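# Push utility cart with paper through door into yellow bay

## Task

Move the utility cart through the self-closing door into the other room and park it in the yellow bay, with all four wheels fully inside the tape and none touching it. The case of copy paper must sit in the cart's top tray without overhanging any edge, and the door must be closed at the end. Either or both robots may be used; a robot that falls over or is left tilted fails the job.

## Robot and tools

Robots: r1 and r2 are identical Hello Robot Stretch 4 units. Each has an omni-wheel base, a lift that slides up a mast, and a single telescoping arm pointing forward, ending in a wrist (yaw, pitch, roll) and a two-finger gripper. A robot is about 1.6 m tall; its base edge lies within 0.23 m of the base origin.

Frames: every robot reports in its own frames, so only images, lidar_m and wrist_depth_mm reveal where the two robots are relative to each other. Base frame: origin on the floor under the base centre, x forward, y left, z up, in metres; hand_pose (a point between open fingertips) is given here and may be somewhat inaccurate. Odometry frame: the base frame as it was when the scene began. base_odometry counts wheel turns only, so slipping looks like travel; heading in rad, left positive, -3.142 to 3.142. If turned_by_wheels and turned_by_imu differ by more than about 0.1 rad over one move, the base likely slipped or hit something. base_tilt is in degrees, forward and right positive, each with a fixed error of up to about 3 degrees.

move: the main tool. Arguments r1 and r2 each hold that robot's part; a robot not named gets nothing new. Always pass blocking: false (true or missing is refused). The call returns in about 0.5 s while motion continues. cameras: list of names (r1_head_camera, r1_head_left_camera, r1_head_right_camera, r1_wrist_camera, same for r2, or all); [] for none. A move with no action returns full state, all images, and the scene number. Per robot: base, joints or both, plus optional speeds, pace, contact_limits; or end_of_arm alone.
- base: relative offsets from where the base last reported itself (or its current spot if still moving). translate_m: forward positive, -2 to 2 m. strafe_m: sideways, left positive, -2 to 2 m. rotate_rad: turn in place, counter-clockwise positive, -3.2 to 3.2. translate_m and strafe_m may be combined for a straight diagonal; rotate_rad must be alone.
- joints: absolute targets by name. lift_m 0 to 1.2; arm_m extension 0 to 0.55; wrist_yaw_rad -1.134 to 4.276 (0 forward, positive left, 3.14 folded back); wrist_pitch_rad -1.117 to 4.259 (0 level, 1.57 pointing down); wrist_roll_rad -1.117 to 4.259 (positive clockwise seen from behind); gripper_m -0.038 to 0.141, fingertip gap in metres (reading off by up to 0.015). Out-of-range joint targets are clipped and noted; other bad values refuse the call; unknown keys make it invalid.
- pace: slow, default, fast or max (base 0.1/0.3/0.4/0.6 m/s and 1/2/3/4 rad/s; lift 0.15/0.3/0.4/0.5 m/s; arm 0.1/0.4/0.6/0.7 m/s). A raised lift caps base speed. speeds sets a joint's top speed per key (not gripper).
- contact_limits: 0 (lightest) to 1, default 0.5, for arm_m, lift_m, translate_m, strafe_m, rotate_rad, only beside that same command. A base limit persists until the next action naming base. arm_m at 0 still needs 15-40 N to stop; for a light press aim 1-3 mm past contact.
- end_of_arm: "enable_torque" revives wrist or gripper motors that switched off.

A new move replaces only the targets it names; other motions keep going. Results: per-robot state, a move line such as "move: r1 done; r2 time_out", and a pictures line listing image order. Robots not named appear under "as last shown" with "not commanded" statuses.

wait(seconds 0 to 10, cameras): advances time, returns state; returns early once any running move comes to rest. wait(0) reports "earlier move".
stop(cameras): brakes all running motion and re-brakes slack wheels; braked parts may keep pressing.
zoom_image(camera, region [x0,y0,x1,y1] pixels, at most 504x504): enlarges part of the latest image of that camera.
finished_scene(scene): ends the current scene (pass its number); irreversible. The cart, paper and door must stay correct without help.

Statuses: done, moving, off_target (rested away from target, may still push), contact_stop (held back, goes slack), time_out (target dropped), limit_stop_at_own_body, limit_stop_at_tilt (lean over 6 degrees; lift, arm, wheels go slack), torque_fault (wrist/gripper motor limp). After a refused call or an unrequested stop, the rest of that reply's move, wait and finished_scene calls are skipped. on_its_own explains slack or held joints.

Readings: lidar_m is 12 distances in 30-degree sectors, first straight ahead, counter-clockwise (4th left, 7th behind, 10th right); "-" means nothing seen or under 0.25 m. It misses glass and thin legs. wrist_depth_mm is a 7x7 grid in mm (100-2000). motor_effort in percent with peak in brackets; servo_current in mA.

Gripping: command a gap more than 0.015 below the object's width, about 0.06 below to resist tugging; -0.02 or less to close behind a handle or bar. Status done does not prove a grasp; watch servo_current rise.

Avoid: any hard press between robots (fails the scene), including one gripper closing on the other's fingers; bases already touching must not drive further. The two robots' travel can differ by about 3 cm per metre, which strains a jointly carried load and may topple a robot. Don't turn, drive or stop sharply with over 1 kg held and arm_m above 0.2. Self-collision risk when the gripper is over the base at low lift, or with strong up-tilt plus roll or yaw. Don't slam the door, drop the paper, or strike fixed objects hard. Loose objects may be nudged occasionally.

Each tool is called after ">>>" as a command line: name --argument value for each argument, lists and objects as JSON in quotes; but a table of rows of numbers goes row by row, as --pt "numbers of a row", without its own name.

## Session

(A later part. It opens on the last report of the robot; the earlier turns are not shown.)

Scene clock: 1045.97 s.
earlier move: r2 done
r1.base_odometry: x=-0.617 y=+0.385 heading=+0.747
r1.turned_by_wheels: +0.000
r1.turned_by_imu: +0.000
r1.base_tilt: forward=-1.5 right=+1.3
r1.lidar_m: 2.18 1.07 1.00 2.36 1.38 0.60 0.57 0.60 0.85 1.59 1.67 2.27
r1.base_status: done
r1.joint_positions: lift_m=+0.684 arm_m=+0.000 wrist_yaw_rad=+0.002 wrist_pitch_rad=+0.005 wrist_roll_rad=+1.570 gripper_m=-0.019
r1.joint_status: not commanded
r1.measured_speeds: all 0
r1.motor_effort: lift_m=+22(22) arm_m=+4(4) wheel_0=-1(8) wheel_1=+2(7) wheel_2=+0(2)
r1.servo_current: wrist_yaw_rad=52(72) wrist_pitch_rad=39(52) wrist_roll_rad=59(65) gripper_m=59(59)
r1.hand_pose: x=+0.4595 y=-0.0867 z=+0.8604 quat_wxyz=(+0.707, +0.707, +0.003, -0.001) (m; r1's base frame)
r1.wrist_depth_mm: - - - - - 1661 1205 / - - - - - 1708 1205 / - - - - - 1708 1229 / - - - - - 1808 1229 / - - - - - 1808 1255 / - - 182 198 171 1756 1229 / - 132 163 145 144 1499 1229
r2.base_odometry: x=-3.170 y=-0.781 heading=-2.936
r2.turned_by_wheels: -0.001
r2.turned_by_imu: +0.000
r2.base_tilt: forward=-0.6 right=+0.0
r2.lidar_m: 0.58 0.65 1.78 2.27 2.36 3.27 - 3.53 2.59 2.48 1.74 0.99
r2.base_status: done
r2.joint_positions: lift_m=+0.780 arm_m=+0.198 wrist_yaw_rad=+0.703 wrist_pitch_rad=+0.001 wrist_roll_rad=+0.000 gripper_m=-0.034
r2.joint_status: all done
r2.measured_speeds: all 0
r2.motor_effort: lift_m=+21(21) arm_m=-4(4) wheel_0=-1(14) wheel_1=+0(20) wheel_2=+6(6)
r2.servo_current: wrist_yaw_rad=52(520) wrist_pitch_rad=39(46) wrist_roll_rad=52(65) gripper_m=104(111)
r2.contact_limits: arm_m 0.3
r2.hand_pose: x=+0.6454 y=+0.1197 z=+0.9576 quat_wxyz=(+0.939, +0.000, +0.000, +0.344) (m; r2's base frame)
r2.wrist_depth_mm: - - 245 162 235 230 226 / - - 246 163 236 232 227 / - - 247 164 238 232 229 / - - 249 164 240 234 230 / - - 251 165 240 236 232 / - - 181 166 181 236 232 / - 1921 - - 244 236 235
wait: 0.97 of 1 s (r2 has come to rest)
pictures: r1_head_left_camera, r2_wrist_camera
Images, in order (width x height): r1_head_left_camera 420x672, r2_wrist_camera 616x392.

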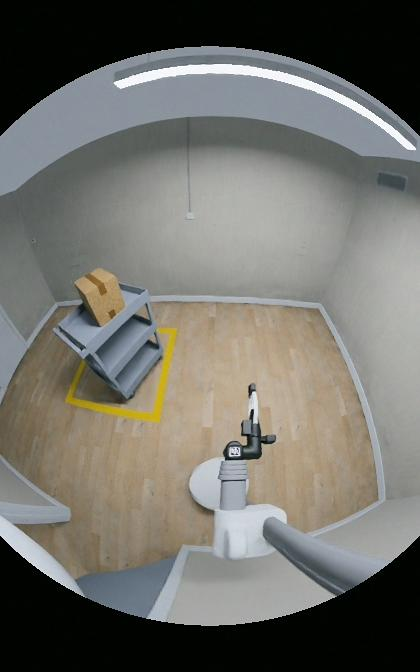

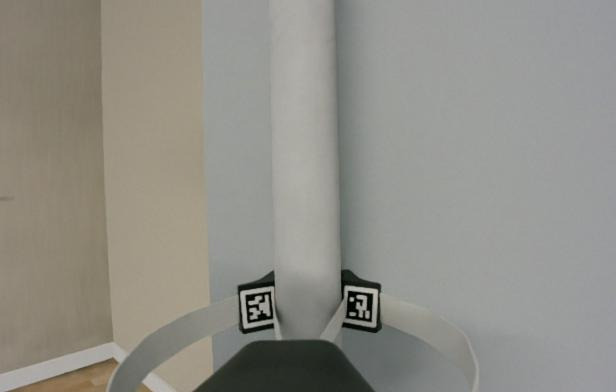

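>>> move --blocking false --r1 '{"base":{"translate_m":1.12},"pace":"fast"}' --r2 '{"base":{"translate_m":0.2625,"strafe_m":0.259},"joints":{"wrist_yaw_rad":0.36},"speeds":{"wrist_yaw_rad":0.22}}'

>>> wait --seconds 3

>>> wait --seconds 2

>>> move --blocking false --r1 '{"base":{"rotate_rad":1.57}}' --r2 '{"base":{"translate_m":0.265,"strafe_m":0.105},"joints":{"wrist_yaw_rad":0.13},"speeds":{"wrist_yaw_rad":0.18},"contact_limits":{"translate_m":0.4}}'

>>> wait --seconds 1.7

>>> wait --seconds 1 --cameras '["r2_wrist_camera", "r1_head_camera"]'

Scene clock: 1059.27 s.
move: r1 moving; r2 moving
r1.base_odometry: x=-0.582 y=+0.417 heading=+0.747
r1.turned_by_wheels: +0.000
r1.turned_by_imu: +0.000
r1.base_tilt: forward=-1.6 right=+1.3
r1.lidar_m: 2.14 1.05 0.97 2.54 1.40 0.64 0.60 0.65 0.91 1.59 1.67 2.24
r1.base_status: translate_m moving
r1.joint_positions: lift_m=+0.684 arm_m=+0.000 wrist_yaw_rad=+0.002 wrist_pitch_rad=+0.005 wrist_roll_rad=+1.570 gripper_m=-0.019
r1.joint_status: not commanded
r1.measured_speeds: translate_m=+0.185 strafe_m=+0.000 rotate_rad=+0.005 lift_m=+0.000 arm_m=+0.000 wrist_yaw_rad=+0.000 wrist_pitch_rad=+0.000 wrist_roll_rad=+0.000
r1.motor_effort: lift_m=+22(22) arm_m=+4(4) wheel_0=+7(8) wheel_1=+5(8) wheel_2=-11(12)
r1.servo_current: wrist_yaw_rad=39(59) wrist_pitch_rad=46(59) wrist_roll_rad=46(59) gripper_m=52(59)
r1.hand_pose: x=+0.4595 y=-0.0867 z=+0.8604 quat_wxyz=(+0.707, +0.707, +0.003, -0.001) (m; r1's base frame)
r1.wrist_depth_mm: - - - - - 1661 1205 / - - - - - 1618 1229 / - - - - - 1756 1182 / - - - - - 1708 1229 / - - - - - 1808 1229 / - - 183 199 171 1661 1255 / - 132 163 145 145 1499 1229
r2.base_odometry: x=-3.188 y=-0.808 heading=-2.935
r2.turned_by_wheels: +0.001
r2.turned_by_imu: +0.002
r2.base_tilt: forward=-0.6 right=+0.0
r2.lidar_m: 0.60 0.64 1.74 2.24 2.34 3.20 - 3.56 2.62 2.51 1.72 0.98
r2.base_status: translate_m moving; strafe_m moving
r2.joint_positions: lift_m=+0.780 arm_m=+0.198 wrist_yaw_rad=+0.629 wrist_pitch_rad=+0.001 wrist_roll_rad=+0.000 gripper_m=-0.034
r2.joint_status: wrist_yaw_rad moving
r2.measured_speeds: translate_m=+0.090 strafe_m=+0.089 rotate_rad=+0.004 lift_m=+0.000 arm_m=+0.000 wrist_yaw_rad=-0.179 wrist_pitch_rad=+0.000 wrist_roll_rad=+0.000
r2.motor_effort: lift_m=+21(21) arm_m=-4(4) wheel_0=+3(5) wheel_1=+12(12) wheel_2=-3(5)
r2.servo_current: wrist_yaw_rad=241(241) wrist_pitch_rad=39(46) wrist_roll_rad=52(59) gripper_m=104(104)
r2.contact_limits: arm_m 0.3
r2.hand_pose: x=+0.6535 y=+0.0991 z=+0.9576 quat_wxyz=(+0.951, +0.000, +0.000, +0.310) (m; r2's base frame)
r2.wrist_depth_mm: - - 244 163 236 231 228 / 1921 - 245 163 236 234 229 / 1921 - 246 163 237 235 230 / - - 247 164 238 236 232 / - - 249 165 240 237 233 / - 1921 182 166 179 237 236 / - 143 252 - 243 - 236
pictures: none

Scene clock: 1061.43 s.
earlier move: r1 moving; r2 done
r1.base_odometry: x=+0.012 y=+0.967 heading=+0.747
r1.turned_by_wheels: +0.000
r1.turned_by_imu: +0.000
r1.base_tilt: forward=-1.6 right=+1.3
r1.lidar_m: 1.33 1.39 0.63 0.65 0.85 1.66 1.42 1.50 1.67 1.57 1.65 1.40
r1.base_status: translate_m moving
r1.joint_positions: lift_m=+0.684 arm_m=+0.000 wrist_yaw_rad=+0.002 wrist_pitch_rad=+0.005 wrist_roll_rad=+1.570 gripper_m=-0.019
r1.joint_status: not commanded
r1.measured_speeds: translate_m=+0.401 strafe_m=+0.000 rotate_rad=+0.001 lift_m=+0.000 arm_m=+0.000 wrist_yaw_rad=+0.000 wrist_pitch_rad=+0.000 wrist_roll_rad=+0.000
r1.motor_effort: lift_m=+22(22) arm_m=+4(4) wheel_0=+5(9) wheel_1=+5(9) wheel_2=-5(12)
r1.servo_current: wrist_yaw_rad=59(72) wrist_pitch_rad=46(59) wrist_roll_rad=46(72) gripper_m=52(59)
r1.hand_pose: x=+0.4595 y=-0.0867 z=+0.8604 quat_wxyz=(+0.707, +0.707, +0.003, -0.001) (m; r1's base frame)
r1.wrist_depth_mm: - - - - - - 1182 / - - - - - - 1160 / - - - - - - 1098 / - - - - - - 1118 / - - - - - - 1118 / - - 182 198 171 - 1138 / - 132 163 144 145 - -
r2.base_odometry: x=-3.374 y=-1.088 heading=-2.937
r2.turned_by_wheels: -0.002
r2.turned_by_imu: +0.002
r2.base_tilt: forward=-0.6 right=+0.1
r2.lidar_m: 0.61 0.99 1.42 2.00 2.11 2.88 - 3.89 2.84 2.72 1.39 0.78
r2.base_status: done
r2.joint_positions: lift_m=+0.780 arm_m=+0.198 wrist_yaw_rad=+0.359 wrist_pitch_rad=+0.001 wrist_roll_rad=+0.000 gripper_m=-0.034
r2.joint_status: all done
r2.measured_speeds: all 0
r2.motor_effort: lift_m=+21(21) arm_m=-3(4) wheel_0=-12(13) wheel_1=-2(16) wheel_2=+2(5)
r2.servo_current: wrist_yaw_rad=46(325) wrist_pitch_rad=39(46) wrist_roll_rad=59(65) gripper_m=104(111)
r2.contact_limits: arm_m 0.3
r2.hand_pose: x=+0.6696 y=+0.0195 z=+0.9577 quat_wxyz=(+0.984, +0.000, +0.001, +0.179) (m; r2's base frame)
r2.wrist_depth_mm: - - 244 161 236 232 227 / - - 245 163 236 232 229 / - - 247 163 237 232 230 / - - 249 165 239 235 231 / - - 250 166 239 236 231 / - - 181 166 179 237 234 / - - - - 243 238 236
wait: 2.17 of 3 s (r2 has come to rest)
pictures: none

Scene clock: 1062.93 s.
earlier move: r1 done
r1.base_odometry: x=+0.205 y=+1.146 heading=+0.747
r1.turned_by_wheels: +0.000
r1.turned_by_imu: +0.000
r1.base_tilt: forward=-1.6 right=+1.3
r1.lidar_m: 1.07 1.13 1.55 0.56 0.69 1.95 1.69 1.77 1.66 1.58 1.56 1.16
r1.base_status: done
r1.joint_positions: lift_m=+0.684 arm_m=+0.000 wrist_yaw_rad=+0.002 wrist_pitch_rad=+0.005 wrist_roll_rad=+1.570 gripper_m=-0.019
r1.joint_status: not commanded
r1.measured_speeds: all 0
r1.motor_effort: lift_m=+22(22) arm_m=+4(4) wheel_0=+2(9) wheel_1=+1(9) wheel_2=+0(12)
r1.servo_current: wrist_yaw_rad=46(72) wrist_pitch_rad=46(59) wrist_roll_rad=33(72) gripper_m=52(59)
r1.hand_pose: x=+0.4595 y=-0.0867 z=+0.8604 quat_wxyz=(+0.707, +0.707, +0.003, -0.001) (m; r1's base frame)
r1.wrist_depth_mm: - - - - - - - / - - - - - - - / - - - - - - - / - - - - - - - / - - - - - - - / - - 183 198 171 - - / - 132 163 145 145 - -
r2.base_odometry: x=-3.374 y=-1.088 heading=-2.937
r2.turned_by_wheels: +0.000
r2.turned_by_imu: +0.000
r2.base_tilt: forward=-0.6 right=+0.1
r2.lidar_m: 0.59 1.02 1.40 2.00 2.09 2.93 - 3.83 2.85 2.74 1.39 0.79
r2.base_status: done
r2.joint_positions: lift_m=+0.780 arm_m=+0.198 wrist_yaw_rad=+0.359 wrist_pitch_rad=+0.001 wrist_roll_rad=+0.000 gripper_m=-0.034
r2.joint_status: all done
r2.measured_speeds: all 0
r2.motor_effort: lift_m=+21(21) arm_m=-3(4) wheel_0=-11(13) wheel_1=-3(16) wheel_2=+2(5)
r2.servo_current: wrist_yaw_rad=59(325) wrist_pitch_rad=39(46) wrist_roll_rad=52(65) gripper_m=104(111)
r2.contact_limits: arm_m 0.3
r2.hand_pose: x=+0.6696 y=+0.0195 z=+0.9577 quat_wxyz=(+0.984, +0.000, +0.001, +0.179) (m; r2's base frame)
r2.wrist_depth_mm: - - 245 162 236 231 227 / - - 246 163 237 232 228 / - - 246 163 239 234 229 / - - 249 164 239 235 232 / - - 249 165 240 236 233 / - - 182 166 179 236 234 / - - - - 242 238 236
wait: 1.50 of 2 s (r1 has come to rest)
pictures: none

Scene clock: 1063.43 s.
move: r1 moving; r2 moving
r1.base_odometry: x=+0.205 y=+1.146 heading=+1.000
r1.turned_by_wheels: +0.252
r1.turned_by_imu: +0.253
r1.base_tilt: forward=-1.6 right=+1.3
r1.lidar_m: 1.08 1.28 0.56 0.58 0.93 1.68 1.68 1.89 1.59 1.57 1.29 1.08
r1.base_status: rotate_rad moving
r1.joint_positions: lift_m=+0.684 arm_m=+0.000 wrist_yaw_rad=+0.002 wrist_pitch_rad=+0.005 wrist_roll_rad=+1.570 gripper_m=-0.019
r1.joint_status: not commanded
r1.measured_speeds: translate_m=+0.000 strafe_m=+0.001 rotate_rad=+0.976 lift_m=+0.000 arm_m=+0.000 wrist_yaw_rad=+0.000 wrist_pitch_rad=+0.000 wrist_roll_rad=+0.000
r1.motor_effort: lift_m=+22(22) arm_m=+4(4) wheel_0=-8(9) wheel_1=-6(8) wheel_2=-8(8)
r1.servo_current: wrist_yaw_rad=59(59) wrist_pitch_rad=52(52) wrist_roll_rad=52(72) gripper_m=52(59)
r1.hand_pose: x=+0.4595 y=-0.0868 z=+0.8604 quat_wxyz=(+0.707, +0.707, +0.003, -0.001) (m; r1's base frame)
r1.wrist_depth_mm: - - - - - - - / - - - - - - - / - - - - - - - / - - - - - - - / - - - - - - - / - - 183 198 171 - - / - 132 163 145 144 - -
r2.base_odometry: x=-3.402 y=-1.107 heading=-2.936
r2.turned_by_wheels: +0.000
r2.turned_by_imu: +0.001
r2.base_tilt: forward=-0.7 right=+0.1
r2.lidar_m: 0.59 0.98 1.37 1.97 2.08 2.88 - 3.88 2.85 2.75 1.30 0.77
r2.base_status: translate_m moving; strafe_m moving
r2.joint_positions: lift_m=+0.780 arm_m=+0.198 wrist_yaw_rad=+0.292 wrist_pitch_rad=+0.001 wrist_roll_rad=+0.000 gripper_m=-0.034
r2.joint_status: wrist_yaw_rad moving
r2.measured_speeds: translate_m=+0.121 strafe_m=+0.050 rotate_rad=+0.001 lift_m=+0.000 arm_m=+0.000 wrist_yaw_rad=-0.141 wrist_pitch_rad=+0.000 wrist_roll_rad=+0.000
r2.motor_effort: lift_m=+21(21) arm_m=-4(4) wheel_0=+2(9) wheel_1=+8(9) wheel_2=-6(7)
r2.servo_current: wrist_yaw_rad=124(124) wrist_pitch_rad=46(46) wrist_roll_rad=59(59) gripper_m=104(111)
r2.contact_limits: arm_m 0.3; translate_m 0.4
r2.hand_pose: x=+0.6703 y=-0.0006 z=+0.9577 quat_wxyz=(+0.989, +0.000, +0.001, +0.146) (m; r2's base frame)
r2.wrist_depth_mm: - - 243 160 235 231 229 / - - 245 162 238 234 230 / - - 246 163 238 234 231 / - - 248 165 240 236 232 / - - 248 165 241 236 234 / - - 183 165 178 238 236 / - - 253 - 243 237 237
pictures: none

Scene clock: 1065.00 s.
earlier move: r1 done; r2 moving
r1.base_odometry: x=+0.205 y=+1.146 heading=+2.317
r1.turned_by_wheels: +1.317
r1.turned_by_imu: +1.325
r1.base_tilt: forward=-1.6 right=+1.2
r1.lidar_m: 0.56 0.70 1.85 1.67 1.75 1.64 1.58 1.60 1.14 1.09 1.12 1.54
r1.base_status: done
r1.joint_positions: lift_m=+0.684 arm_m=+0.000 wrist_yaw_rad=+0.002 wrist_pitch_rad=+0.005 wrist_roll_rad=+1.570 gripper_m=-0.019
r1.joint_status: not commanded
r1.measured_speeds: all 0
r1.motor_effort: lift_m=+22(22) arm_m=+0(4) wheel_0=-1(9) wheel_1=+0(8) wheel_2=-2(9)
r1.servo_current: wrist_yaw_rad=59(78) wrist_pitch_rad=46(52) wrist_roll_rad=46(72) gripper_m=59(65)
r1.hand_pose: x=+0.4595 y=-0.0868 z=+0.8604 quat_wxyz=(+0.707, +0.707, +0.003, -0.001) (m; r1's base frame)
r1.wrist_depth_mm: - - - - - 1661 1160 / - - - - - 1756 1229 / - - - - - 1618 1255 / - - - 564 - - - / - - 661 418 - - - / - - 549 198 181 - - / - - 179 146 145 - -
r2.base_odometry: x=-3.612 y=-1.245 heading=-2.937
r2.turned_by_wheels: -0.001
r2.turned_by_imu: +0.009
r2.base_tilt: forward=-0.6 right=+0.1
r2.lidar_m: 0.60 0.73 1.04 1.89 1.97 2.77 - 3.99 2.96 2.61 0.97 0.70
r2.base_status: translate_m moving; strafe_m moving
r2.joint_positions: lift_m=+0.780 arm_m=+0.198 wrist_yaw_rad=+0.118 wrist_pitch_rad=+0.001 wrist_roll_rad=+0.000 gripper_m=-0.034
r2.joint_status: all done
r2.measured_speeds: translate_m=+0.001 strafe_m=+0.000 rotate_rad=+0.000 lift_m=+0.000 arm_m=+0.000 wrist_yaw_rad=+0.000 wrist_pitch_rad=+0.000 wrist_roll_rad=+0.000
r2.motor_effort: lift_m=+20(21) arm_m=+6(8) wheel_0=-5(12) wheel_1=+0(14) wheel_2=-6(29)
r2.servo_current: wrist_yaw_rad=78(169) wrist_pitch_rad=39(46) wrist_roll_rad=59(59) gripper_m=65(111)
r2.contact_limits: arm_m 0.3; translate_m 0.4
r2.hand_pose: x=+0.6654 y=-0.0530 z=+0.9577 quat_wxyz=(+0.998, +0.000, +0.001, +0.059) (m; r2's base frame)
r2.wrist_depth_mm: 306 296 235 151 223 217 213 / 307 297 237 151 226 219 215 / 309 298 238 153 227 221 216 / 312 300 240 153 228 222 217 / 315 301 242 156 229 223 219 / 319 304 183 155 181 224 220 / 320 307 281 - 230 224 220
wait: 1.57 of 1.7 s (r1 has come to rest)
pictures: none

Scene clock: 1065.60 s.
earlier move: r2 done
r1.base_odometry: x=+0.205 y=+1.146 heading=+2.317
r1.turned_by_wheels: +0.000
r1.turned_by_imu: +0.000
r1.base_tilt: forward=-1.5 right=+1.3
r1.lidar_m: 0.57 0.71 1.85 1.66 1.77 1.68 1.58 1.64 1.14 1.07 1.10 1.54
r1.base_status: done
r1.joint_positions: lift_m=+0.684 arm_m=+0.000 wrist_yaw_rad=+0.002 wrist_pitch_rad=+0.005 wrist_roll_rad=+1.570 gripper_m=-0.019
r1.joint_status: not commanded
r1.measured_speeds: all 0
r1.motor_effort: lift_m=+22(22) arm_m=-2(4) wheel_0=-1(9) wheel_1=+0(8) wheel_2=-2(9)
r1.servo_current: wrist_yaw_rad=46(78) wrist_pitch_rad=46(52) wrist_roll_rad=59(72) gripper_m=52(65)
r1.hand_pose: x=+0.4595 y=-0.0868 z=+0.8604 quat_wxyz=(+0.707, +0.707, +0.003, -0.001) (m; r1's base frame)
r1.wrist_depth_mm: - - - - - 1661 1205 / - - - - - 1661 1205 / - - - - - 1618 1229 / - - - 559 - - - / - - 654 415 - - - / - - 549 199 181 - - / - - 180 146 145 - -
r2.base_odometry: x=-3.612 y=-1.245 heading=-2.937
r2.turned_by_wheels: +0.000
r2.turned_by_imu: +0.000
r2.base_tilt: forward=-0.6 right=+0.1
r2.lidar_m: 0.60 0.74 1.04 1.89 2.00 2.75 - 3.97 2.97 2.62 1.01 0.70
r2.base_status: done
r2.joint_positions: lift_m=+0.780 arm_m=+0.198 wrist_yaw_rad=+0.125 wrist_pitch_rad=+0.001 wrist_roll_rad=+0.000 gripper_m=-0.034
r2.joint_status: all done
r2.measured_speeds: all 0
r2.motor_effort: lift_m=+21(21) arm_m=-4(8) wheel_0=-6(12) wheel_1=-1(14) wheel_2=+0(29)
r2.servo_current: wrist_yaw_rad=46(169) wrist_pitch_rad=39(46) wrist_roll_rad=59(59) gripper_m=59(111)
r2.contact_limits: arm_m 0.3; translate_m 0.4
r2.hand_pose: x=+0.6660 y=-0.0508 z=+0.9577 quat_wxyz=(+0.998, +0.000, +0.001, +0.062) (m; r2's base frame)
r2.wrist_depth_mm: 307 294 248 160 233 226 220 / 309 296 250 162 233 226 222 / 310 298 252 164 236 228 224 / 312 300 253 164 236 229 224 / 314 301 255 166 239 230 226 / 319 303 183 166 179 229 226 / 319 306 278 - 239 230 228
wait: 0.60 of 1 s (r2 has come to rest)
pictures: r1_head_camera, r2_wrist_camera
Images, in order (width x height): r1_head_camera 420x560, r2_wrist_camera 616x392.

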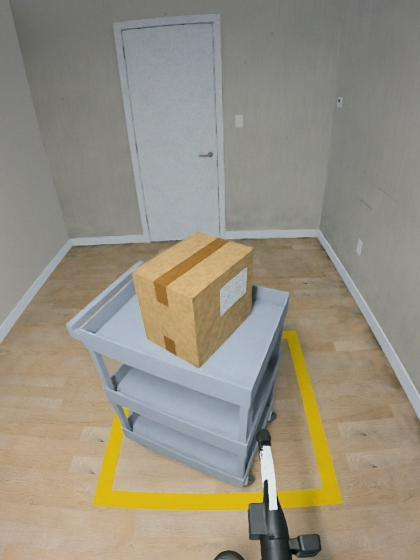

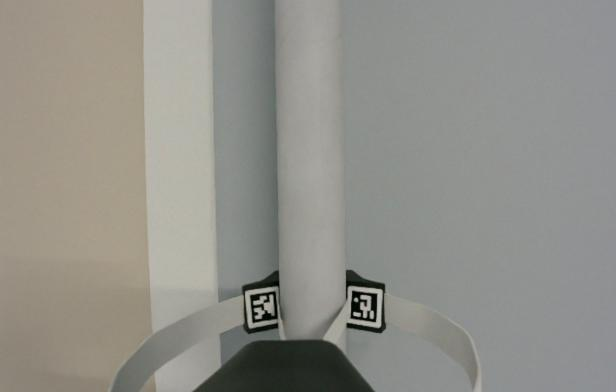

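>>> zoom_image --camera "r1_head_camera" --region '[90, 380, 350, 540]'

Scaled by 1.938 from the camera's 420x560 image, which has a finer 600x800 frame.

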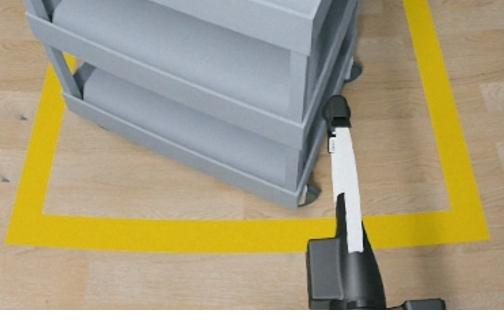

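>>> move --blocking false --r1 '{"base":{"translate_m":-0.03,"strafe_m":0.10},"joints":{"lift_m":0.634}}' --r2 '{"base":{"translate_m":0.045,"strafe_m":0.04},"joints":{"wrist_yaw_rad":0.05},"speeds":{"wrist_yaw_rad":0.2},"contact_limits":{"translate_m":0.4}}'

>>> wait --seconds 1.2

>>> wait --seconds 1 --cameras '["r2_head_camera", "r2_wrist_camera", "r1_head_camera", "r1_wrist_camera"]'

Scene clock: 1092.83 s.
move: r1 moving; r2 moving
r1.base_odometry: x=+0.188 y=+1.118 heading=+2.317
r1.turned_by_wheels: +0.000
r1.turned_by_imu: +0.000
r1.base_tilt: forward=-1.6 right=+1.3
r1.lidar_m: 0.57 0.74 1.80 1.65 1.71 1.66 1.58 1.61 1.16 1.09 1.16 1.59
r1.base_status: translate_m moving; strafe_m moving
r1.joint_positions: lift_m=+0.649 arm_m=+0.000 wrist_yaw_rad=+0.002 wrist_pitch_rad=+0.005 wrist_roll_rad=+1.570 gripper_m=-0.019
r1.joint_status: lift_m moving
r1.measured_speeds: translate_m=-0.036 strafe_m=+0.120 rotate_rad=+0.000 lift_m=-0.099 arm_m=+0.000 wrist_yaw_rad=+0.000 wrist_pitch_rad=+0.000 wrist_roll_rad=+0.000
r1.motor_effort: lift_m=+10(21) arm_m=-4(4) wheel_0=-9(13) wheel_1=+7(8) wheel_2=+5(5)
r1.servo_current: wrist_yaw_rad=46(65) wrist_pitch_rad=46(46) wrist_roll_rad=59(65) gripper_m=46(59)
r1.hand_pose: x=+0.4595 y=-0.0868 z=+0.8259 quat_wxyz=(+0.707, +0.707, +0.003, -0.001) (m; r1's base frame)
r1.wrist_depth_mm: - - - - - 1618 1138 / - - - - - 1618 1160 / - - - - - 1576 1205 / - - - 477 - - - / - - 640 377 - - - / - 580 530 199 180 - - / - 504 180 169 145 - -
r2.base_odometry: x=-3.632 y=-1.271 heading=-2.938
r2.turned_by_wheels: -0.001
r2.turned_by_imu: -0.001
r2.base_tilt: forward=-0.7 right=+0.1
r2.lidar_m: 0.58 0.69 0.99 1.86 1.96 2.70 - 4.07 2.98 2.53 0.96 0.68
r2.base_status: translate_m moving; strafe_m moving
r2.joint_positions: lift_m=+0.780 arm_m=+0.198 wrist_yaw_rad=+0.049 wrist_pitch_rad=+0.001 wrist_roll_rad=+0.000 gripper_m=-0.034
r2.joint_status: wrist_yaw_rad moving
r2.measured_speeds: translate_m=+0.093 strafe_m=+0.082 rotate_rad=-0.006 lift_m=+0.000 arm_m=+0.000 wrist_yaw_rad=-0.090 wrist_pitch_rad=+0.000 wrist_roll_rad=+0.000
r2.motor_effort: lift_m=+20(21) arm_m=-4(4) wheel_0=-11(13) wheel_1=+7(10) wheel_2=-12(12)
r2.servo_current: wrist_yaw_rad=33(91) wrist_pitch_rad=46(46) wrist_roll_rad=52(52) gripper_m=65(72)
r2.contact_limits: arm_m 0.3; translate_m 0.4
r2.hand_pose: x=+0.6613 y=-0.0732 z=+0.9577 quat_wxyz=(+1.000, +0.000, +0.001, +0.024) (m; r2's base frame)
r2.wrist_depth_mm: 273 254 242 159 235 230 228 / 274 256 243 160 236 232 229 / 277 256 246 163 237 233 229 / 279 258 247 162 239 234 232 / 281 260 249 165 240 236 232 / 283 263 183 164 181 236 234 / 285 279 259 - 241 236 236
pictures: none

Scene clock: 1093.60 s.
earlier move: r1 moving; r2 done
r1.base_odometry: x=+0.152 y=+1.056 heading=+2.317
r1.turned_by_wheels: +0.000
r1.turned_by_imu: +0.000
r1.base_tilt: forward=-1.6 right=+1.2
r1.lidar_m: 0.62 0.78 1.74 1.59 1.63 1.63 1.55 1.61 1.25 1.17 1.25 0.69
r1.base_status: translate_m moving; strafe_m moving
r1.joint_positions: lift_m=+0.634 arm_m=+0.000 wrist_yaw_rad=+0.002 wrist_pitch_rad=+0.005 wrist_roll_rad=+1.570 gripper_m=-0.019
r1.joint_status: all done
r1.measured_speeds: translate_m=-0.002 strafe_m=+0.006 rotate_rad=+0.000 lift_m=+0.000 arm_m=+0.000 wrist_yaw_rad=+0.000 wrist_pitch_rad=+0.000 wrist_roll_rad=+0.000
r1.motor_effort: lift_m=+12(21) arm_m=-3(4) wheel_0=+0(13) wheel_1=+2(8) wheel_2=+2(5)
r1.servo_current: wrist_yaw_rad=59(65) wrist_pitch_rad=46(46) wrist_roll_rad=65(65) gripper_m=65(65)
r1.hand_pose: x=+0.4595 y=-0.0868 z=+0.8112 quat_wxyz=(+0.707, +0.707, +0.003, -0.001) (m; r1's base frame)
r1.wrist_depth_mm: - - - - - 1618 1160 / - - - - - 1618 1098 / - - - 535 - - - / - - 654 384 - - - / - 597 569 - - - - / - 521 504 198 179 - - / - 640 180 146 145 - -
r2.base_odometry: x=-3.648 y=-1.293 heading=-2.940
r2.turned_by_wheels: -0.001
r2.turned_by_imu: -0.002
r2.base_tilt: forward=-0.7 right=+0.1
r2.lidar_m: 0.59 0.68 0.99 1.84 1.94 2.68 - 4.04 2.99 2.45 0.96 0.69
r2.base_status: done
r2.joint_positions: lift_m=+0.780 arm_m=+0.198 wrist_yaw_rad=+0.038 wrist_pitch_rad=+0.001 wrist_roll_rad=+0.000 gripper_m=-0.034
r2.joint_status: all done
r2.measured_speeds: all 0
r2.motor_effort: lift_m=+20(21) arm_m=-4(4) wheel_0=-15(18) wheel_1=-3(10) wheel_2=-13(14)
r2.servo_current: wrist_yaw_rad=78(91) wrist_pitch_rad=39(46) wrist_roll_rad=39(59) gripper_m=65(72)
r2.contact_limits: arm_m 0.3; translate_m 0.4
r2.hand_pose: x=+0.6604 y=-0.0764 z=+0.9577 quat_wxyz=(+1.000, +0.000, +0.001, +0.019) (m; r2's base frame)
r2.wrist_depth_mm: 245 228 237 158 232 229 227 / 246 229 239 159 233 230 228 / 248 231 242 160 235 232 229 / 250 233 242 160 236 233 230 / 251 234 244 161 236 235 233 / 253 236 183 161 177 236 235 / 255 238 236 - 240 236 235
wait: 0.77 of 1.2 s (r2 has come to rest)
pictures: none

Scene clock: 1093.90 s.
earlier move: r1 done
r1.base_odometry: x=+0.152 y=+1.056 heading=+2.317
r1.turned_by_wheels: +0.000
r1.turned_by_imu: +0.000
r1.base_tilt: forward=-1.6 right=+1.3
r1.lidar_m: 0.62 0.79 1.74 1.59 1.63 1.64 1.55 1.62 1.24 1.17 1.22 0.70
r1.base_status: done
r1.joint_positions: lift_m=+0.634 arm_m=+0.000 wrist_yaw_rad=+0.002 wrist_pitch_rad=+0.005 wrist_roll_rad=+1.570 gripper_m=-0.019
r1.joint_status: all done
r1.measured_speeds: all 0
r1.motor_effort: lift_m=+12(21) arm_m=-3(4) wheel_0=-1(13) wheel_1=+0(8) wheel_2=+2(5)
r1.servo_current: wrist_yaw_rad=52(65) wrist_pitch_rad=46(52) wrist_roll_rad=39(65) gripper_m=46(65)
r1.hand_pose: x=+0.4595 y=-0.0868 z=+0.8112 quat_wxyz=(+0.707, +0.707, +0.003, -0.001) (m; r1's base frame)
r1.wrist_depth_mm: - - - - - 1576 1182 / - - - - - 1576 1098 / - - - 530 - - - / - - 661 387 - - - / - 609 569 - - - - / - 517 512 198 179 - - / - 640 179 146 145 - -
r2.base_odometry: x=-3.648 y=-1.293 heading=-2.940
r2.turned_by_wheels: +0.000
r2.turned_by_imu: +0.000
r2.base_tilt: forward=-0.7 right=+0.1
r2.lidar_m: 0.56 0.69 0.98 1.82 1.95 2.69 - 4.07 3.00 2.48 0.96 0.71
r2.base_status: done
r2.joint_positions: lift_m=+0.780 arm_m=+0.198 wrist_yaw_rad=+0.038 wrist_pitch_rad=+0.001 wrist_roll_rad=+0.000 gripper_m=-0.034
r2.joint_status: all done
r2.measured_speeds: all 0
r2.motor_effort: lift_m=+20(21) arm_m=-4(5) wheel_0=-15(18) wheel_1=-3(10) wheel_2=-13(14)
r2.servo_current: wrist_yaw_rad=72(91) wrist_pitch_rad=39(46) wrist_roll_rad=46(59) gripper_m=65(72)
r2.contact_limits: arm_m 0.3; translate_m 0.4
r2.hand_pose: x=+0.6604 y=-0.0764 z=+0.9577 quat_wxyz=(+1.000, +0.000, +0.001, +0.019) (m; r2's base frame)
r2.wrist_depth_mm: 245 228 238 158 231 229 227 / 246 229 240 159 234 230 228 / 248 230 241 160 235 233 229 / 249 233 242 160 236 233 231 / 251 235 243 161 236 235 233 / 254 236 182 162 177 235 234 / 255 238 236 - 241 236 236
wait: 0.30 of 1 s (r1 has come to rest)
pictures: r1_head_camera, r1_wrist_camera, r2_head_camera, r2_wrist_camera
Images, in order (width x height): r1_head_camera 420x560, r1_wrist_camera 616x392, r2_head_camera 420x560, r2_wrist_camera 616x392.

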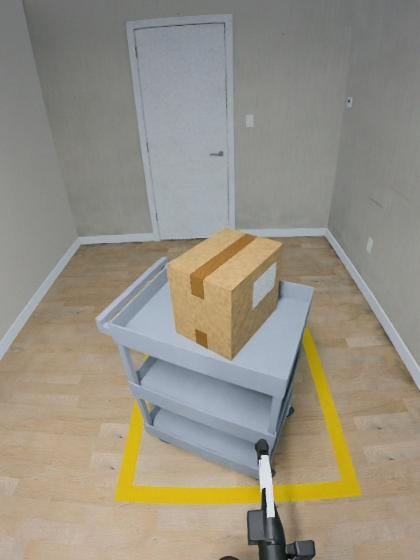

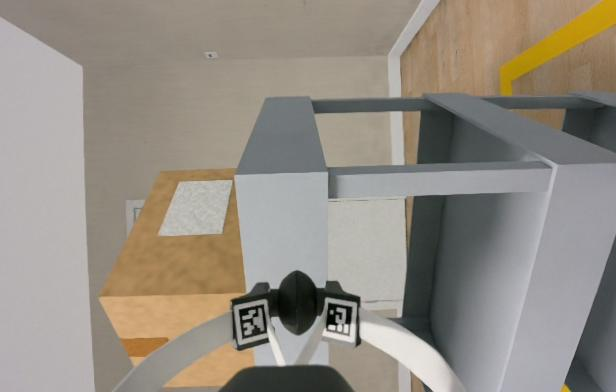

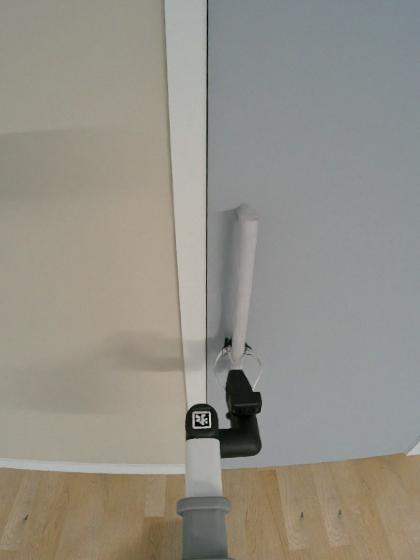

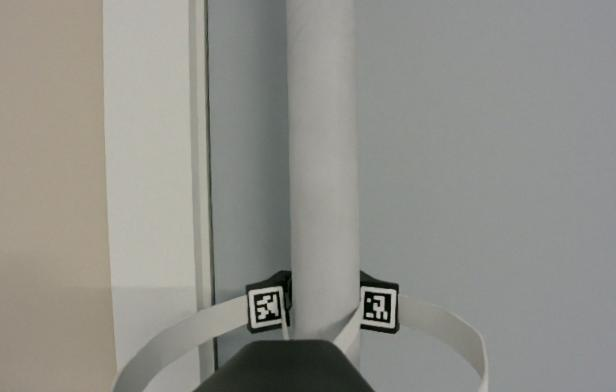

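>>> move --blocking false --r1 '{"base":{"translate_m":0.39},"pace":"slow","contact_limits":{"translate_m":0.3}}' --r2 '{"joints":{"gripper_m":0.1}}'

>>> wait --seconds 2

>>> wait --seconds 4 --cameras '["r1_head_camera", "r1_wrist_camera", "r2_wrist_camera"]'

Scene clock: 1103.73 s.
move: r1 moving; r2 moving
r1.base_odometry: x=+0.143 y=+1.065 heading=+2.318
r1.turned_by_wheels: +0.000
r1.turned_by_imu: +0.000
r1.base_tilt: forward=-1.6 right=+1.2
r1.lidar_m: 0.58 0.76 1.74 1.57 1.65 1.63 1.57 1.62 1.24 1.18 1.23 0.63
r1.base_status: translate_m moving
r1.joint_positions: lift_m=+0.634 arm_m=+0.000 wrist_yaw_rad=+0.002 wrist_pitch_rad=+0.005 wrist_roll_rad=+1.570 gripper_m=-0.019
r1.joint_status: not commanded
r1.measured_speeds: translate_m=+0.049 strafe_m=+0.000 rotate_rad=+0.001 lift_m=+0.000 arm_m=+0.000 wrist_yaw_rad=+0.000 wrist_pitch_rad=+0.000 wrist_roll_rad=+0.000
r1.motor_effort: lift_m=+12(13) arm_m=-4(4) wheel_0=+5(5) wheel_1=+4(5) wheel_2=-3(6)
r1.servo_current: wrist_yaw_rad=46(72) wrist_pitch_rad=46(52) wrist_roll_rad=39(59) gripper_m=59(59)
r1.contact_limits: translate_m 0.3
r1.hand_pose: x=+0.4595 y=-0.0868 z=+0.8112 quat_wxyz=(+0.707, +0.707, +0.003, -0.001) (m; r1's base frame)
r1.wrist_depth_mm: - - - - - 1576 1160 / - - - - - 1618 1138 / - - - 517 - - - / - - 654 370 - - - / - 574 564 - - - - / - 508 488 198 179 - - / - 564 180 146 145 - -
r2.base_odometry: x=-3.648 y=-1.293 heading=-2.940
r2.turned_by_wheels: +0.000
r2.turned_by_imu: +0.000
r2.base_tilt: forward=-0.7 right=+0.1
r2.lidar_m: 0.61 0.69 0.98 1.81 1.93 2.72 - 4.09 3.01 2.48 0.95 0.69
r2.base_status: not commanded
r2.joint_positions: lift_m=+0.780 arm_m=+0.198 wrist_yaw_rad=+0.037 wrist_pitch_rad=+0.001 wrist_roll_rad=+0.000 gripper_m=-0.009
r2.joint_status: gripper_m moving
r2.measured_speeds: translate_m=+0.000 strafe_m=+0.000 rotate_rad=+0.000 lift_m=+0.000 arm_m=+0.000 wrist_yaw_rad=-0.001 wrist_pitch_rad=+0.000 wrist_roll_rad=+0.000
r2.motor_effort: lift_m=+21(21) arm_m=-4(4) wheel_0=-15(16) wheel_1=-3(3) wheel_2=-13(14)
r2.servo_current: wrist_yaw_rad=78(85) wrist_pitch_rad=46(46) wrist_roll_rad=46(59) gripper_m=91(98)
r2.contact_limits: arm_m 0.3; translate_m 0.4
r2.hand_pose: x=+0.6604 y=-0.0767 z=+0.9577 quat_wxyz=(+1.000, +0.000, +0.001, +0.018) (m; r2's base frame)
r2.wrist_depth_mm: 244 228 238 158 232 229 229 / 245 229 239 160 233 232 229 / 248 231 241 160 236 232 230 / 250 233 242 162 237 234 231 / 251 234 243 162 238 235 233 / 252 235 183 163 182 236 235 / 254 237 235 - 240 237 236
pictures: none

Scene clock: 1105.27 s.
earlier move: r1 moving; r2 done
r1.base_odometry: x=+0.047 y=+1.169 heading=+2.318
r1.turned_by_wheels: +0.000
r1.turned_by_imu: +0.000
r1.base_tilt: forward=-1.6 right=+1.3
r1.lidar_m: 0.48 0.58 1.74 1.58 1.65 1.79 1.71 1.73 1.23 1.18 1.25 0.47
r1.base_status: translate_m moving
r1.joint_positions: lift_m=+0.634 arm_m=+0.000 wrist_yaw_rad=+0.002 wrist_pitch_rad=+0.005 wrist_roll_rad=+1.570 gripper_m=-0.019
r1.joint_status: not commanded
r1.measured_speeds: translate_m=+0.100 strafe_m=+0.000 rotate_rad=-0.001 lift_m=+0.000 arm_m=+0.000 wrist_yaw_rad=+0.000 wrist_pitch_rad=+0.000 wrist_roll_rad=+0.000
r1.motor_effort: lift_m=+12(13) arm_m=-4(4) wheel_0=+4(9) wheel_1=+4(7) wheel_2=-4(6)
r1.servo_current: wrist_yaw_rad=39(72) wrist_pitch_rad=52(52) wrist_roll_rad=46(59) gripper_m=59(59)
r1.contact_limits: translate_m 0.3
r1.hand_pose: x=+0.4595 y=-0.0868 z=+0.8112 quat_wxyz=(+0.707, +0.707, +0.003, -0.001) (m; r1's base frame)
r1.wrist_depth_mm: - - - - - 1576 1182 / - - - - - 1464 1078 / - - 303 267 - - - / - 539 496 236 - - - / - 445 433 250 - - - / 407 382 259 198 820 - - / 379 359 179 145 145 - -
r2.base_odometry: x=-3.648 y=-1.293 heading=-2.939
r2.turned_by_wheels: +0.000
r2.turned_by_imu: +0.001
r2.base_tilt: forward=-0.7 right=+0.1
r2.lidar_m: 0.59 0.70 1.00 1.84 1.93 2.70 - 4.07 3.00 2.47 0.94 0.68
r2.base_status: not commanded
r2.joint_positions: lift_m=+0.780 arm_m=+0.198 wrist_yaw_rad=+0.037 wrist_pitch_rad=+0.001 wrist_roll_rad=+0.000 gripper_m=+0.100
r2.joint_status: all done
r2.measured_speeds: all 0
r2.motor_effort: lift_m=+21(21) arm_m=+0(5) wheel_0=-11(16) wheel_1=-3(3) wheel_2=-13(14)
r2.servo_current: wrist_yaw_rad=72(91) wrist_pitch_rad=39(46) wrist_roll_rad=39(59) gripper_m=46(137)
r2.contact_limits: arm_m 0.3; translate_m 0.4
r2.hand_pose: x=+0.6603 y=-0.0767 z=+0.9577 quat_wxyz=(+1.000, +0.000, +0.001, +0.018) (m; r2's base frame)
r2.wrist_depth_mm: 246 229 238 157 230 229 226 / 247 229 239 158 233 229 228 / 249 232 241 160 234 231 229 / 250 233 242 161 235 234 230 / 252 235 244 163 236 234 232 / 254 236 195 164 182 234 233 / 255 251 236 - 239 236 235
wait: 1.53 of 2 s (r2 has come to rest)
pictures: none

Scene clock: 1108.43 s.
earlier move: r1 done
r1.base_odometry: x=-0.113 y=+1.342 heading=+2.317
r1.turned_by_wheels: +0.000
r1.turned_by_imu: -0.001
r1.base_tilt: forward=-1.6 right=+1.3
r1.lidar_m: 0.42 0.45 0.62 1.59 1.66 2.05 1.93 1.72 1.24 1.18 1.23 0.48
r1.base_status: done
r1.joint_positions: lift_m=+0.634 arm_m=+0.000 wrist_yaw_rad=-0.004 wrist_pitch_rad=+0.005 wrist_roll_rad=+1.570 gripper_m=-0.019
r1.joint_status: not commanded
r1.measured_speeds: all 0
r1.motor_effort: lift_m=+12(13) arm_m=+5(5) wheel_0=+2(10) wheel_1=+2(8) wheel_2=-3(11)
r1.servo_current: wrist_yaw_rad=39(72) wrist_pitch_rad=39(52) wrist_roll_rad=46(72) gripper_m=52(59)
r1.contact_limits: translate_m 0.3
r1.hand_pose: x=+0.4589 y=-0.0885 z=+0.8112 quat_wxyz=(+0.707, +0.707, +0.001, -0.003) (m; r1's base frame)
r1.wrist_depth_mm: - - - - - 1618 1118 / - - - - - 1618 1160 / - - - - - 1756 - / - - - 237 - - - / - - - 236 - - - / - 402 207 198 - 676 - / 315 300 172 167 146 - -
r2.base_odometry: x=-3.648 y=-1.293 heading=-2.939
r2.turned_by_wheels: +0.000
r2.turned_by_imu: +0.000
r2.base_tilt: forward=-0.7 right=+0.1
r2.lidar_m: 0.59 0.69 0.97 1.84 1.94 2.69 - 4.07 3.01 2.47 0.92 0.69
r2.base_status: not commanded
r2.joint_positions: lift_m=+0.780 arm_m=+0.198 wrist_yaw_rad=+0.037 wrist_pitch_rad=+0.001 wrist_roll_rad=+0.000 gripper_m=+0.100
r2.joint_status: all done
r2.measured_speeds: all 0
r2.motor_effort: lift_m=+20(21) arm_m=+3(5) wheel_0=-11(16) wheel_1=-3(3) wheel_2=-13(14)
r2.servo_current: wrist_yaw_rad=72(98) wrist_pitch_rad=39(52) wrist_roll_rad=46(59) gripper_m=59(137)
r2.contact_limits: arm_m 0.3; translate_m 0.4
r2.hand_pose: x=+0.6603 y=-0.0767 z=+0.9577 quat_wxyz=(+1.000, +0.000, +0.001, +0.018) (m; r2's base frame)
r2.wrist_depth_mm: 247 229 238 157 231 229 225 / 248 230 239 158 232 230 227 / 248 232 241 160 234 231 229 / 250 233 241 161 236 234 229 / 252 236 243 163 236 234 231 / 255 236 196 164 183 236 233 / 255 252 236 - 240 235 234
wait: 3.17 of 4 s (r1 has come to rest)
pictures: r1_head_camera, r1_wrist_camera, r2_wrist_camera
Images, in order (width x height): r1_head_camera 420x560, r1_wrist_camera 616x392, r2_wrist_camera 616x392.

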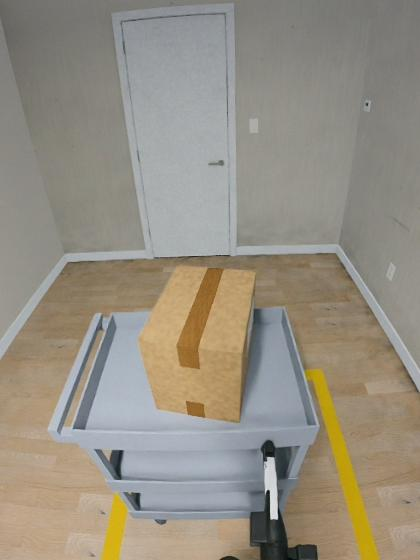

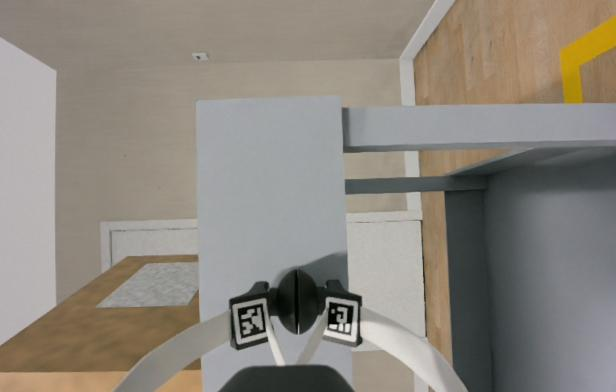

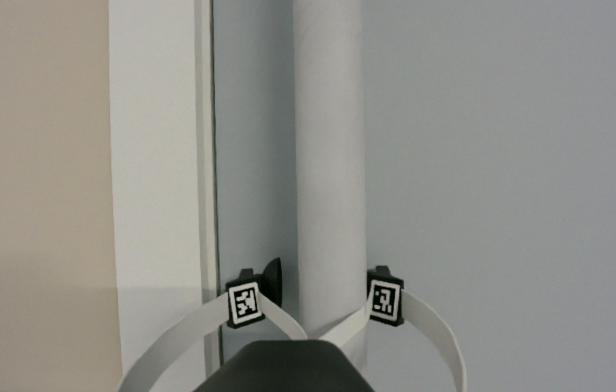

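>>> move --blocking false --r1 '{"base":{"translate_m":-0.45}}' --r2 '{"joints":{"arm_m":0.02}}'

>>> wait --seconds 1.5

>>> wait --seconds 2 --cameras '["r1_head_camera", "r2_wrist_camera", "r2_head_camera"]'

Scene clock: 1113.17 s.
move: r1 moving; r2 moving
r1.base_odometry: x=-0.092 y=+1.319 heading=+2.317
r1.turned_by_wheels: +0.000
r1.turned_by_imu: +0.000
r1.base_tilt: forward=-1.6 right=+1.3
r1.lidar_m: 0.48 0.49 1.74 1.58 1.67 2.01 1.91 1.75 1.23 1.18 1.22 0.50
r1.base_status: translate_m moving
r1.joint_positions: lift_m=+0.634 arm_m=+0.000 wrist_yaw_rad=-0.003 wrist_pitch_rad=+0.005 wrist_roll_rad=+1.570 gripper_m=-0.019
r1.joint_status: not commanded
r1.measured_speeds: translate_m=-0.122 strafe_m=+0.000 rotate_rad=+0.006 lift_m=+0.000 arm_m=+0.000 wrist_yaw_rad=+0.000 wrist_pitch_rad=+0.000 wrist_roll_rad=+0.000
r1.motor_effort: lift_m=+12(13) arm_m=+5(5) wheel_0=-4(7) wheel_1=-6(7) wheel_2=+8(9)
r1.servo_current: wrist_yaw_rad=46(59) wrist_pitch_rad=52(52) wrist_roll_rad=46(59) gripper_m=46(52)
r1.hand_pose: x=+0.4590 y=-0.0882 z=+0.8112 quat_wxyz=(+0.707, +0.707, +0.001, -0.003) (m; r1's base frame)
r1.wrist_depth_mm: - - - - - 1618 1182 / - - - - - 1618 1182 / - - - 259 - - - / - - - 258 - - - / - - 512 256 - - - / 415 384 254 199 - - - / 315 314 171 169 145 - -
r2.base_odometry: x=-3.648 y=-1.293 heading=-2.938
r2.turned_by_wheels: +0.002
r2.turned_by_imu: +0.002
r2.base_tilt: forward=-0.7 right=+0.1
r2.lidar_m: 0.60 0.69 0.96 1.84 1.95 2.68 - 4.08 3.02 2.43 0.94 0.69
r2.base_status: not commanded
r2.joint_positions: lift_m=+0.780 arm_m=+0.147 wrist_yaw_rad=+0.047 wrist_pitch_rad=+0.001 wrist_roll_rad=+0.000 gripper_m=+0.100
r2.joint_status: arm_m moving
r2.measured_speeds: translate_m=+0.000 strafe_m=+0.000 rotate_rad=+0.000 lift_m=+0.000 arm_m=-0.195 wrist_yaw_rad=+0.003 wrist_pitch_rad=+0.000 wrist_roll_rad=+0.000
r2.motor_effort: lift_m=+20(21) arm_m=-7(12) wheel_0=-2(11) wheel_1=-3(3) wheel_2=-3(14)
r2.servo_current: wrist_yaw_rad=39(85) wrist_pitch_rad=46(46) wrist_roll_rad=46(65) gripper_m=52(59)
r2.contact_limits: translate_m 0.4
r2.hand_pose: x=+0.6105 y=-0.0737 z=+0.9577 quat_wxyz=(+1.000, +0.000, +0.001, +0.024) (m; r2's base frame)
r2.wrist_depth_mm: 296 286 268 273 264 260 256 / 296 289 270 276 266 263 256 / 298 290 271 276 267 264 258 / 301 293 272 278 268 264 259 / 301 294 274 281 271 267 263 / 304 296 204 282 196 267 263 / 307 298 278 - 276 268 266
pictures: none

Scene clock: 1114.30 s.
earlier move: r1 moving; r2 done
r1.base_odometry: x=+0.096 y=+1.115 heading=+2.317
r1.turned_by_wheels: +0.000
r1.turned_by_imu: +0.000
r1.base_tilt: forward=-1.6 right=+1.3
r1.lidar_m: 0.71 0.76 1.73 1.57 1.65 1.72 1.60 1.71 1.25 1.16 1.24 0.80
r1.base_status: translate_m moving
r1.joint_positions: lift_m=+0.634 arm_m=+0.000 wrist_yaw_rad=-0.003 wrist_pitch_rad=+0.005 wrist_roll_rad=+1.570 gripper_m=-0.019
r1.joint_status: not commanded
r1.measured_speeds: translate_m=-0.269 strafe_m=+0.000 rotate_rad=+0.001 lift_m=+0.000 arm_m=+0.000 wrist_yaw_rad=+0.000 wrist_pitch_rad=+0.000 wrist_roll_rad=+0.000
r1.motor_effort: lift_m=+13(13) arm_m=+4(5) wheel_0=-2(10) wheel_1=-2(7) wheel_2=+2(10)
r1.servo_current: wrist_yaw_rad=52(72) wrist_pitch_rad=39(52) wrist_roll_rad=46(65) gripper_m=52(52)
r1.hand_pose: x=+0.4590 y=-0.0882 z=+0.8112 quat_wxyz=(+0.707, +0.707, +0.001, -0.003) (m; r1's base frame)
r1.wrist_depth_mm: - - - - - 1618 1182 / - - - - - 1618 1138 / - - - - - 1661 1042 / - - - - - - - / - - 691 521 - - - / - 591 585 198 179 - - / - - 180 168 154 - -
r2.base_odometry: x=-3.648 y=-1.293 heading=-2.938
r2.turned_by_wheels: +0.000
r2.turned_by_imu: +0.000
r2.base_tilt: forward=-0.7 right=+0.1
r2.lidar_m: 0.60 0.71 0.98 1.84 1.95 2.69 - 4.07 3.01 2.46 0.95 0.68
r2.base_status: not commanded
r2.joint_positions: lift_m=+0.780 arm_m=+0.020 wrist_yaw_rad=+0.047 wrist_pitch_rad=+0.001 wrist_roll_rad=+0.000 gripper_m=+0.100
r2.joint_status: all done
r2.measured_speeds: all 0
r2.motor_effort: lift_m=+20(21) arm_m=-7(12) wheel_0=-2(11) wheel_1=-3(3) wheel_2=-3(14)
r2.servo_current: wrist_yaw_rad=59(85) wrist_pitch_rad=39(46) wrist_roll_rad=46(65) gripper_m=52(59)
r2.contact_limits: translate_m 0.4
r2.hand_pose: x=+0.4833 y=-0.0737 z=+0.9577 quat_wxyz=(+1.000, +0.000, +0.001, +0.024) (m; r2's base frame)
r2.wrist_depth_mm: 439 427 402 407 399 389 382 / 436 427 404 330 399 392 387 / 445 430 407 336 404 392 387 / 445 433 424 338 402 394 389 / 449 439 410 343 404 397 392 / 449 442 197 332 187 397 394 / 459 442 436 - - 402 397
wait: 1.13 of 1.5 s (r2 has come to rest)
pictures: none

Scene clock: 1115.67 s.
earlier move: r1 done
r1.base_odometry: x=+0.192 y=+1.012 heading=+2.317
r1.turned_by_wheels: +0.000
r1.turned_by_imu: +0.000
r1.base_tilt: forward=-1.6 right=+1.3
r1.lidar_m: 0.88 0.91 1.73 1.58 1.64 1.57 1.50 1.54 1.26 1.18 1.23 1.68
r1.base_status: done
r1.joint_positions: lift_m=+0.634 arm_m=+0.000 wrist_yaw_rad=-0.003 wrist_pitch_rad=+0.005 wrist_roll_rad=+1.570 gripper_m=-0.019
r1.joint_status: not commanded
r1.measured_speeds: all 0
r1.motor_effort: lift_m=+13(13) arm_m=+4(5) wheel_0=-1(10) wheel_1=-1(7) wheel_2=-2(10)
r1.servo_current: wrist_yaw_rad=46(72) wrist_pitch_rad=39(52) wrist_roll_rad=39(65) gripper_m=39(52)
r1.hand_pose: x=+0.4590 y=-0.0882 z=+0.8112 quat_wxyz=(+0.707, +0.707, +0.001, -0.003) (m; r1's base frame)
r1.wrist_depth_mm: - - - - - 1618 1182 / - - - - - 1618 1138 / - - - - - 1708 1160 / - - - 676 - - - / - - 798 676 - - - / - - 741 198 178 - - / - - 179 169 145 - -
r2.base_odometry: x=-3.648 y=-1.293 heading=-2.938
r2.turned_by_wheels: +0.000
r2.turned_by_imu: +0.000
r2.base_tilt: forward=-0.7 right=+0.0
r2.lidar_m: 0.63 0.69 0.95 1.85 1.93 2.70 - 4.05 3.01 2.43 0.94 0.68
r2.base_status: not commanded
r2.joint_positions: lift_m=+0.780 arm_m=+0.020 wrist_yaw_rad=+0.047 wrist_pitch_rad=+0.001 wrist_roll_rad=+0.000 gripper_m=+0.100
r2.joint_status: all done
r2.measured_speeds: all 0
r2.motor_effort: lift_m=+21(21) arm_m=-7(12) wheel_0=-2(11) wheel_1=-3(3) wheel_2=-2(14)
r2.servo_current: wrist_yaw_rad=52(85) wrist_pitch_rad=39(46) wrist_roll_rad=46(65) gripper_m=52(59)
r2.contact_limits: translate_m 0.4
r2.hand_pose: x=+0.4833 y=-0.0737 z=+0.9577 quat_wxyz=(+1.000, +0.000, +0.001, +0.024) (m; r2's base frame)
r2.wrist_depth_mm: 436 427 404 407 397 389 382 / 439 427 407 332 399 392 387 / 439 430 410 334 404 389 384 / 445 433 410 336 404 397 387 / 445 436 413 342 404 397 392 / 452 439 197 334 186 399 394 / 455 439 436 - - 402 397
wait: 1.37 of 2 s (r1 has come to rest)
pictures: r1_head_camera, r2_head_camera, r2_wrist_camera
Images, in order (width x height): r1_head_camera 420x560, r2_head_camera 420x560, r2_wrist_camera 616x392.

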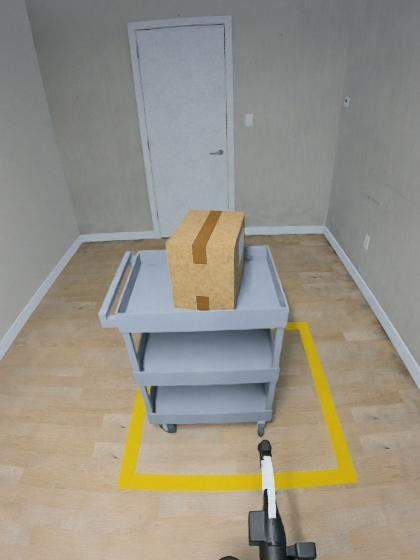

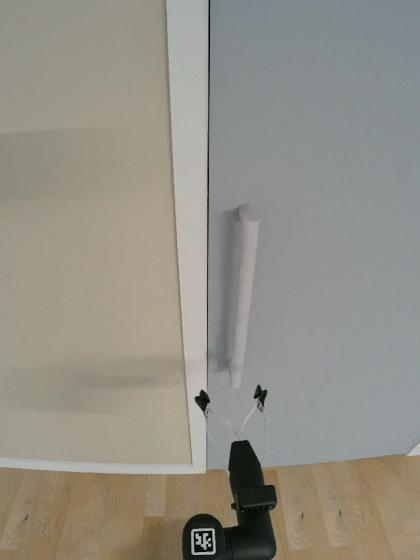

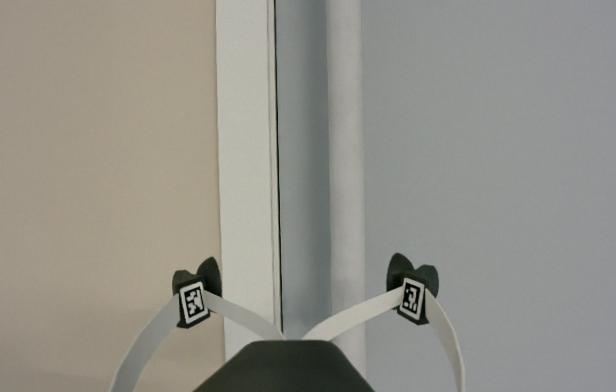

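>>> zoom_image --camera "r1_head_camera" --region '[90, 300, 370, 500]'

>>> zoom_image --camera "r2_head_camera" --region '[100, 200, 400, 500]'

Scaled by 1.800 from the camera's 420x560 image, which has a finer 600x800 frame.

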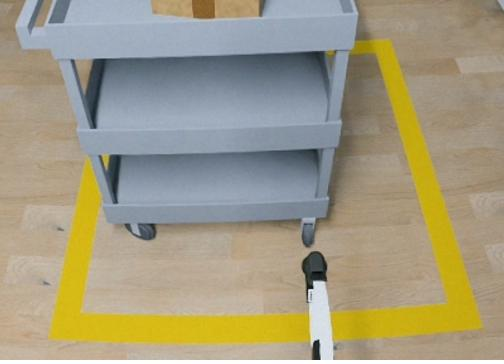

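Scaled by 1.680 from the camera's 420x560 image, which has a finer 1200x1600 frame.

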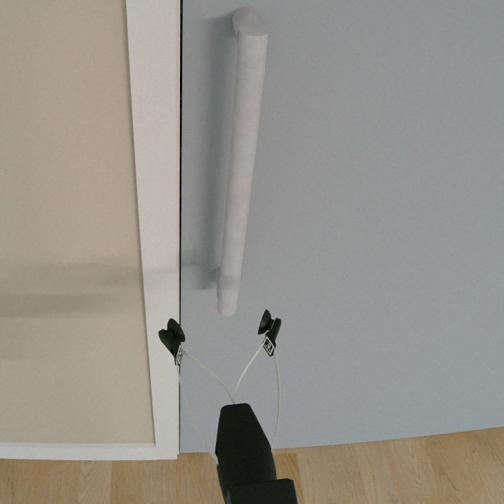

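>>> finished_scene --scene 2

The scene is finished: the task was done.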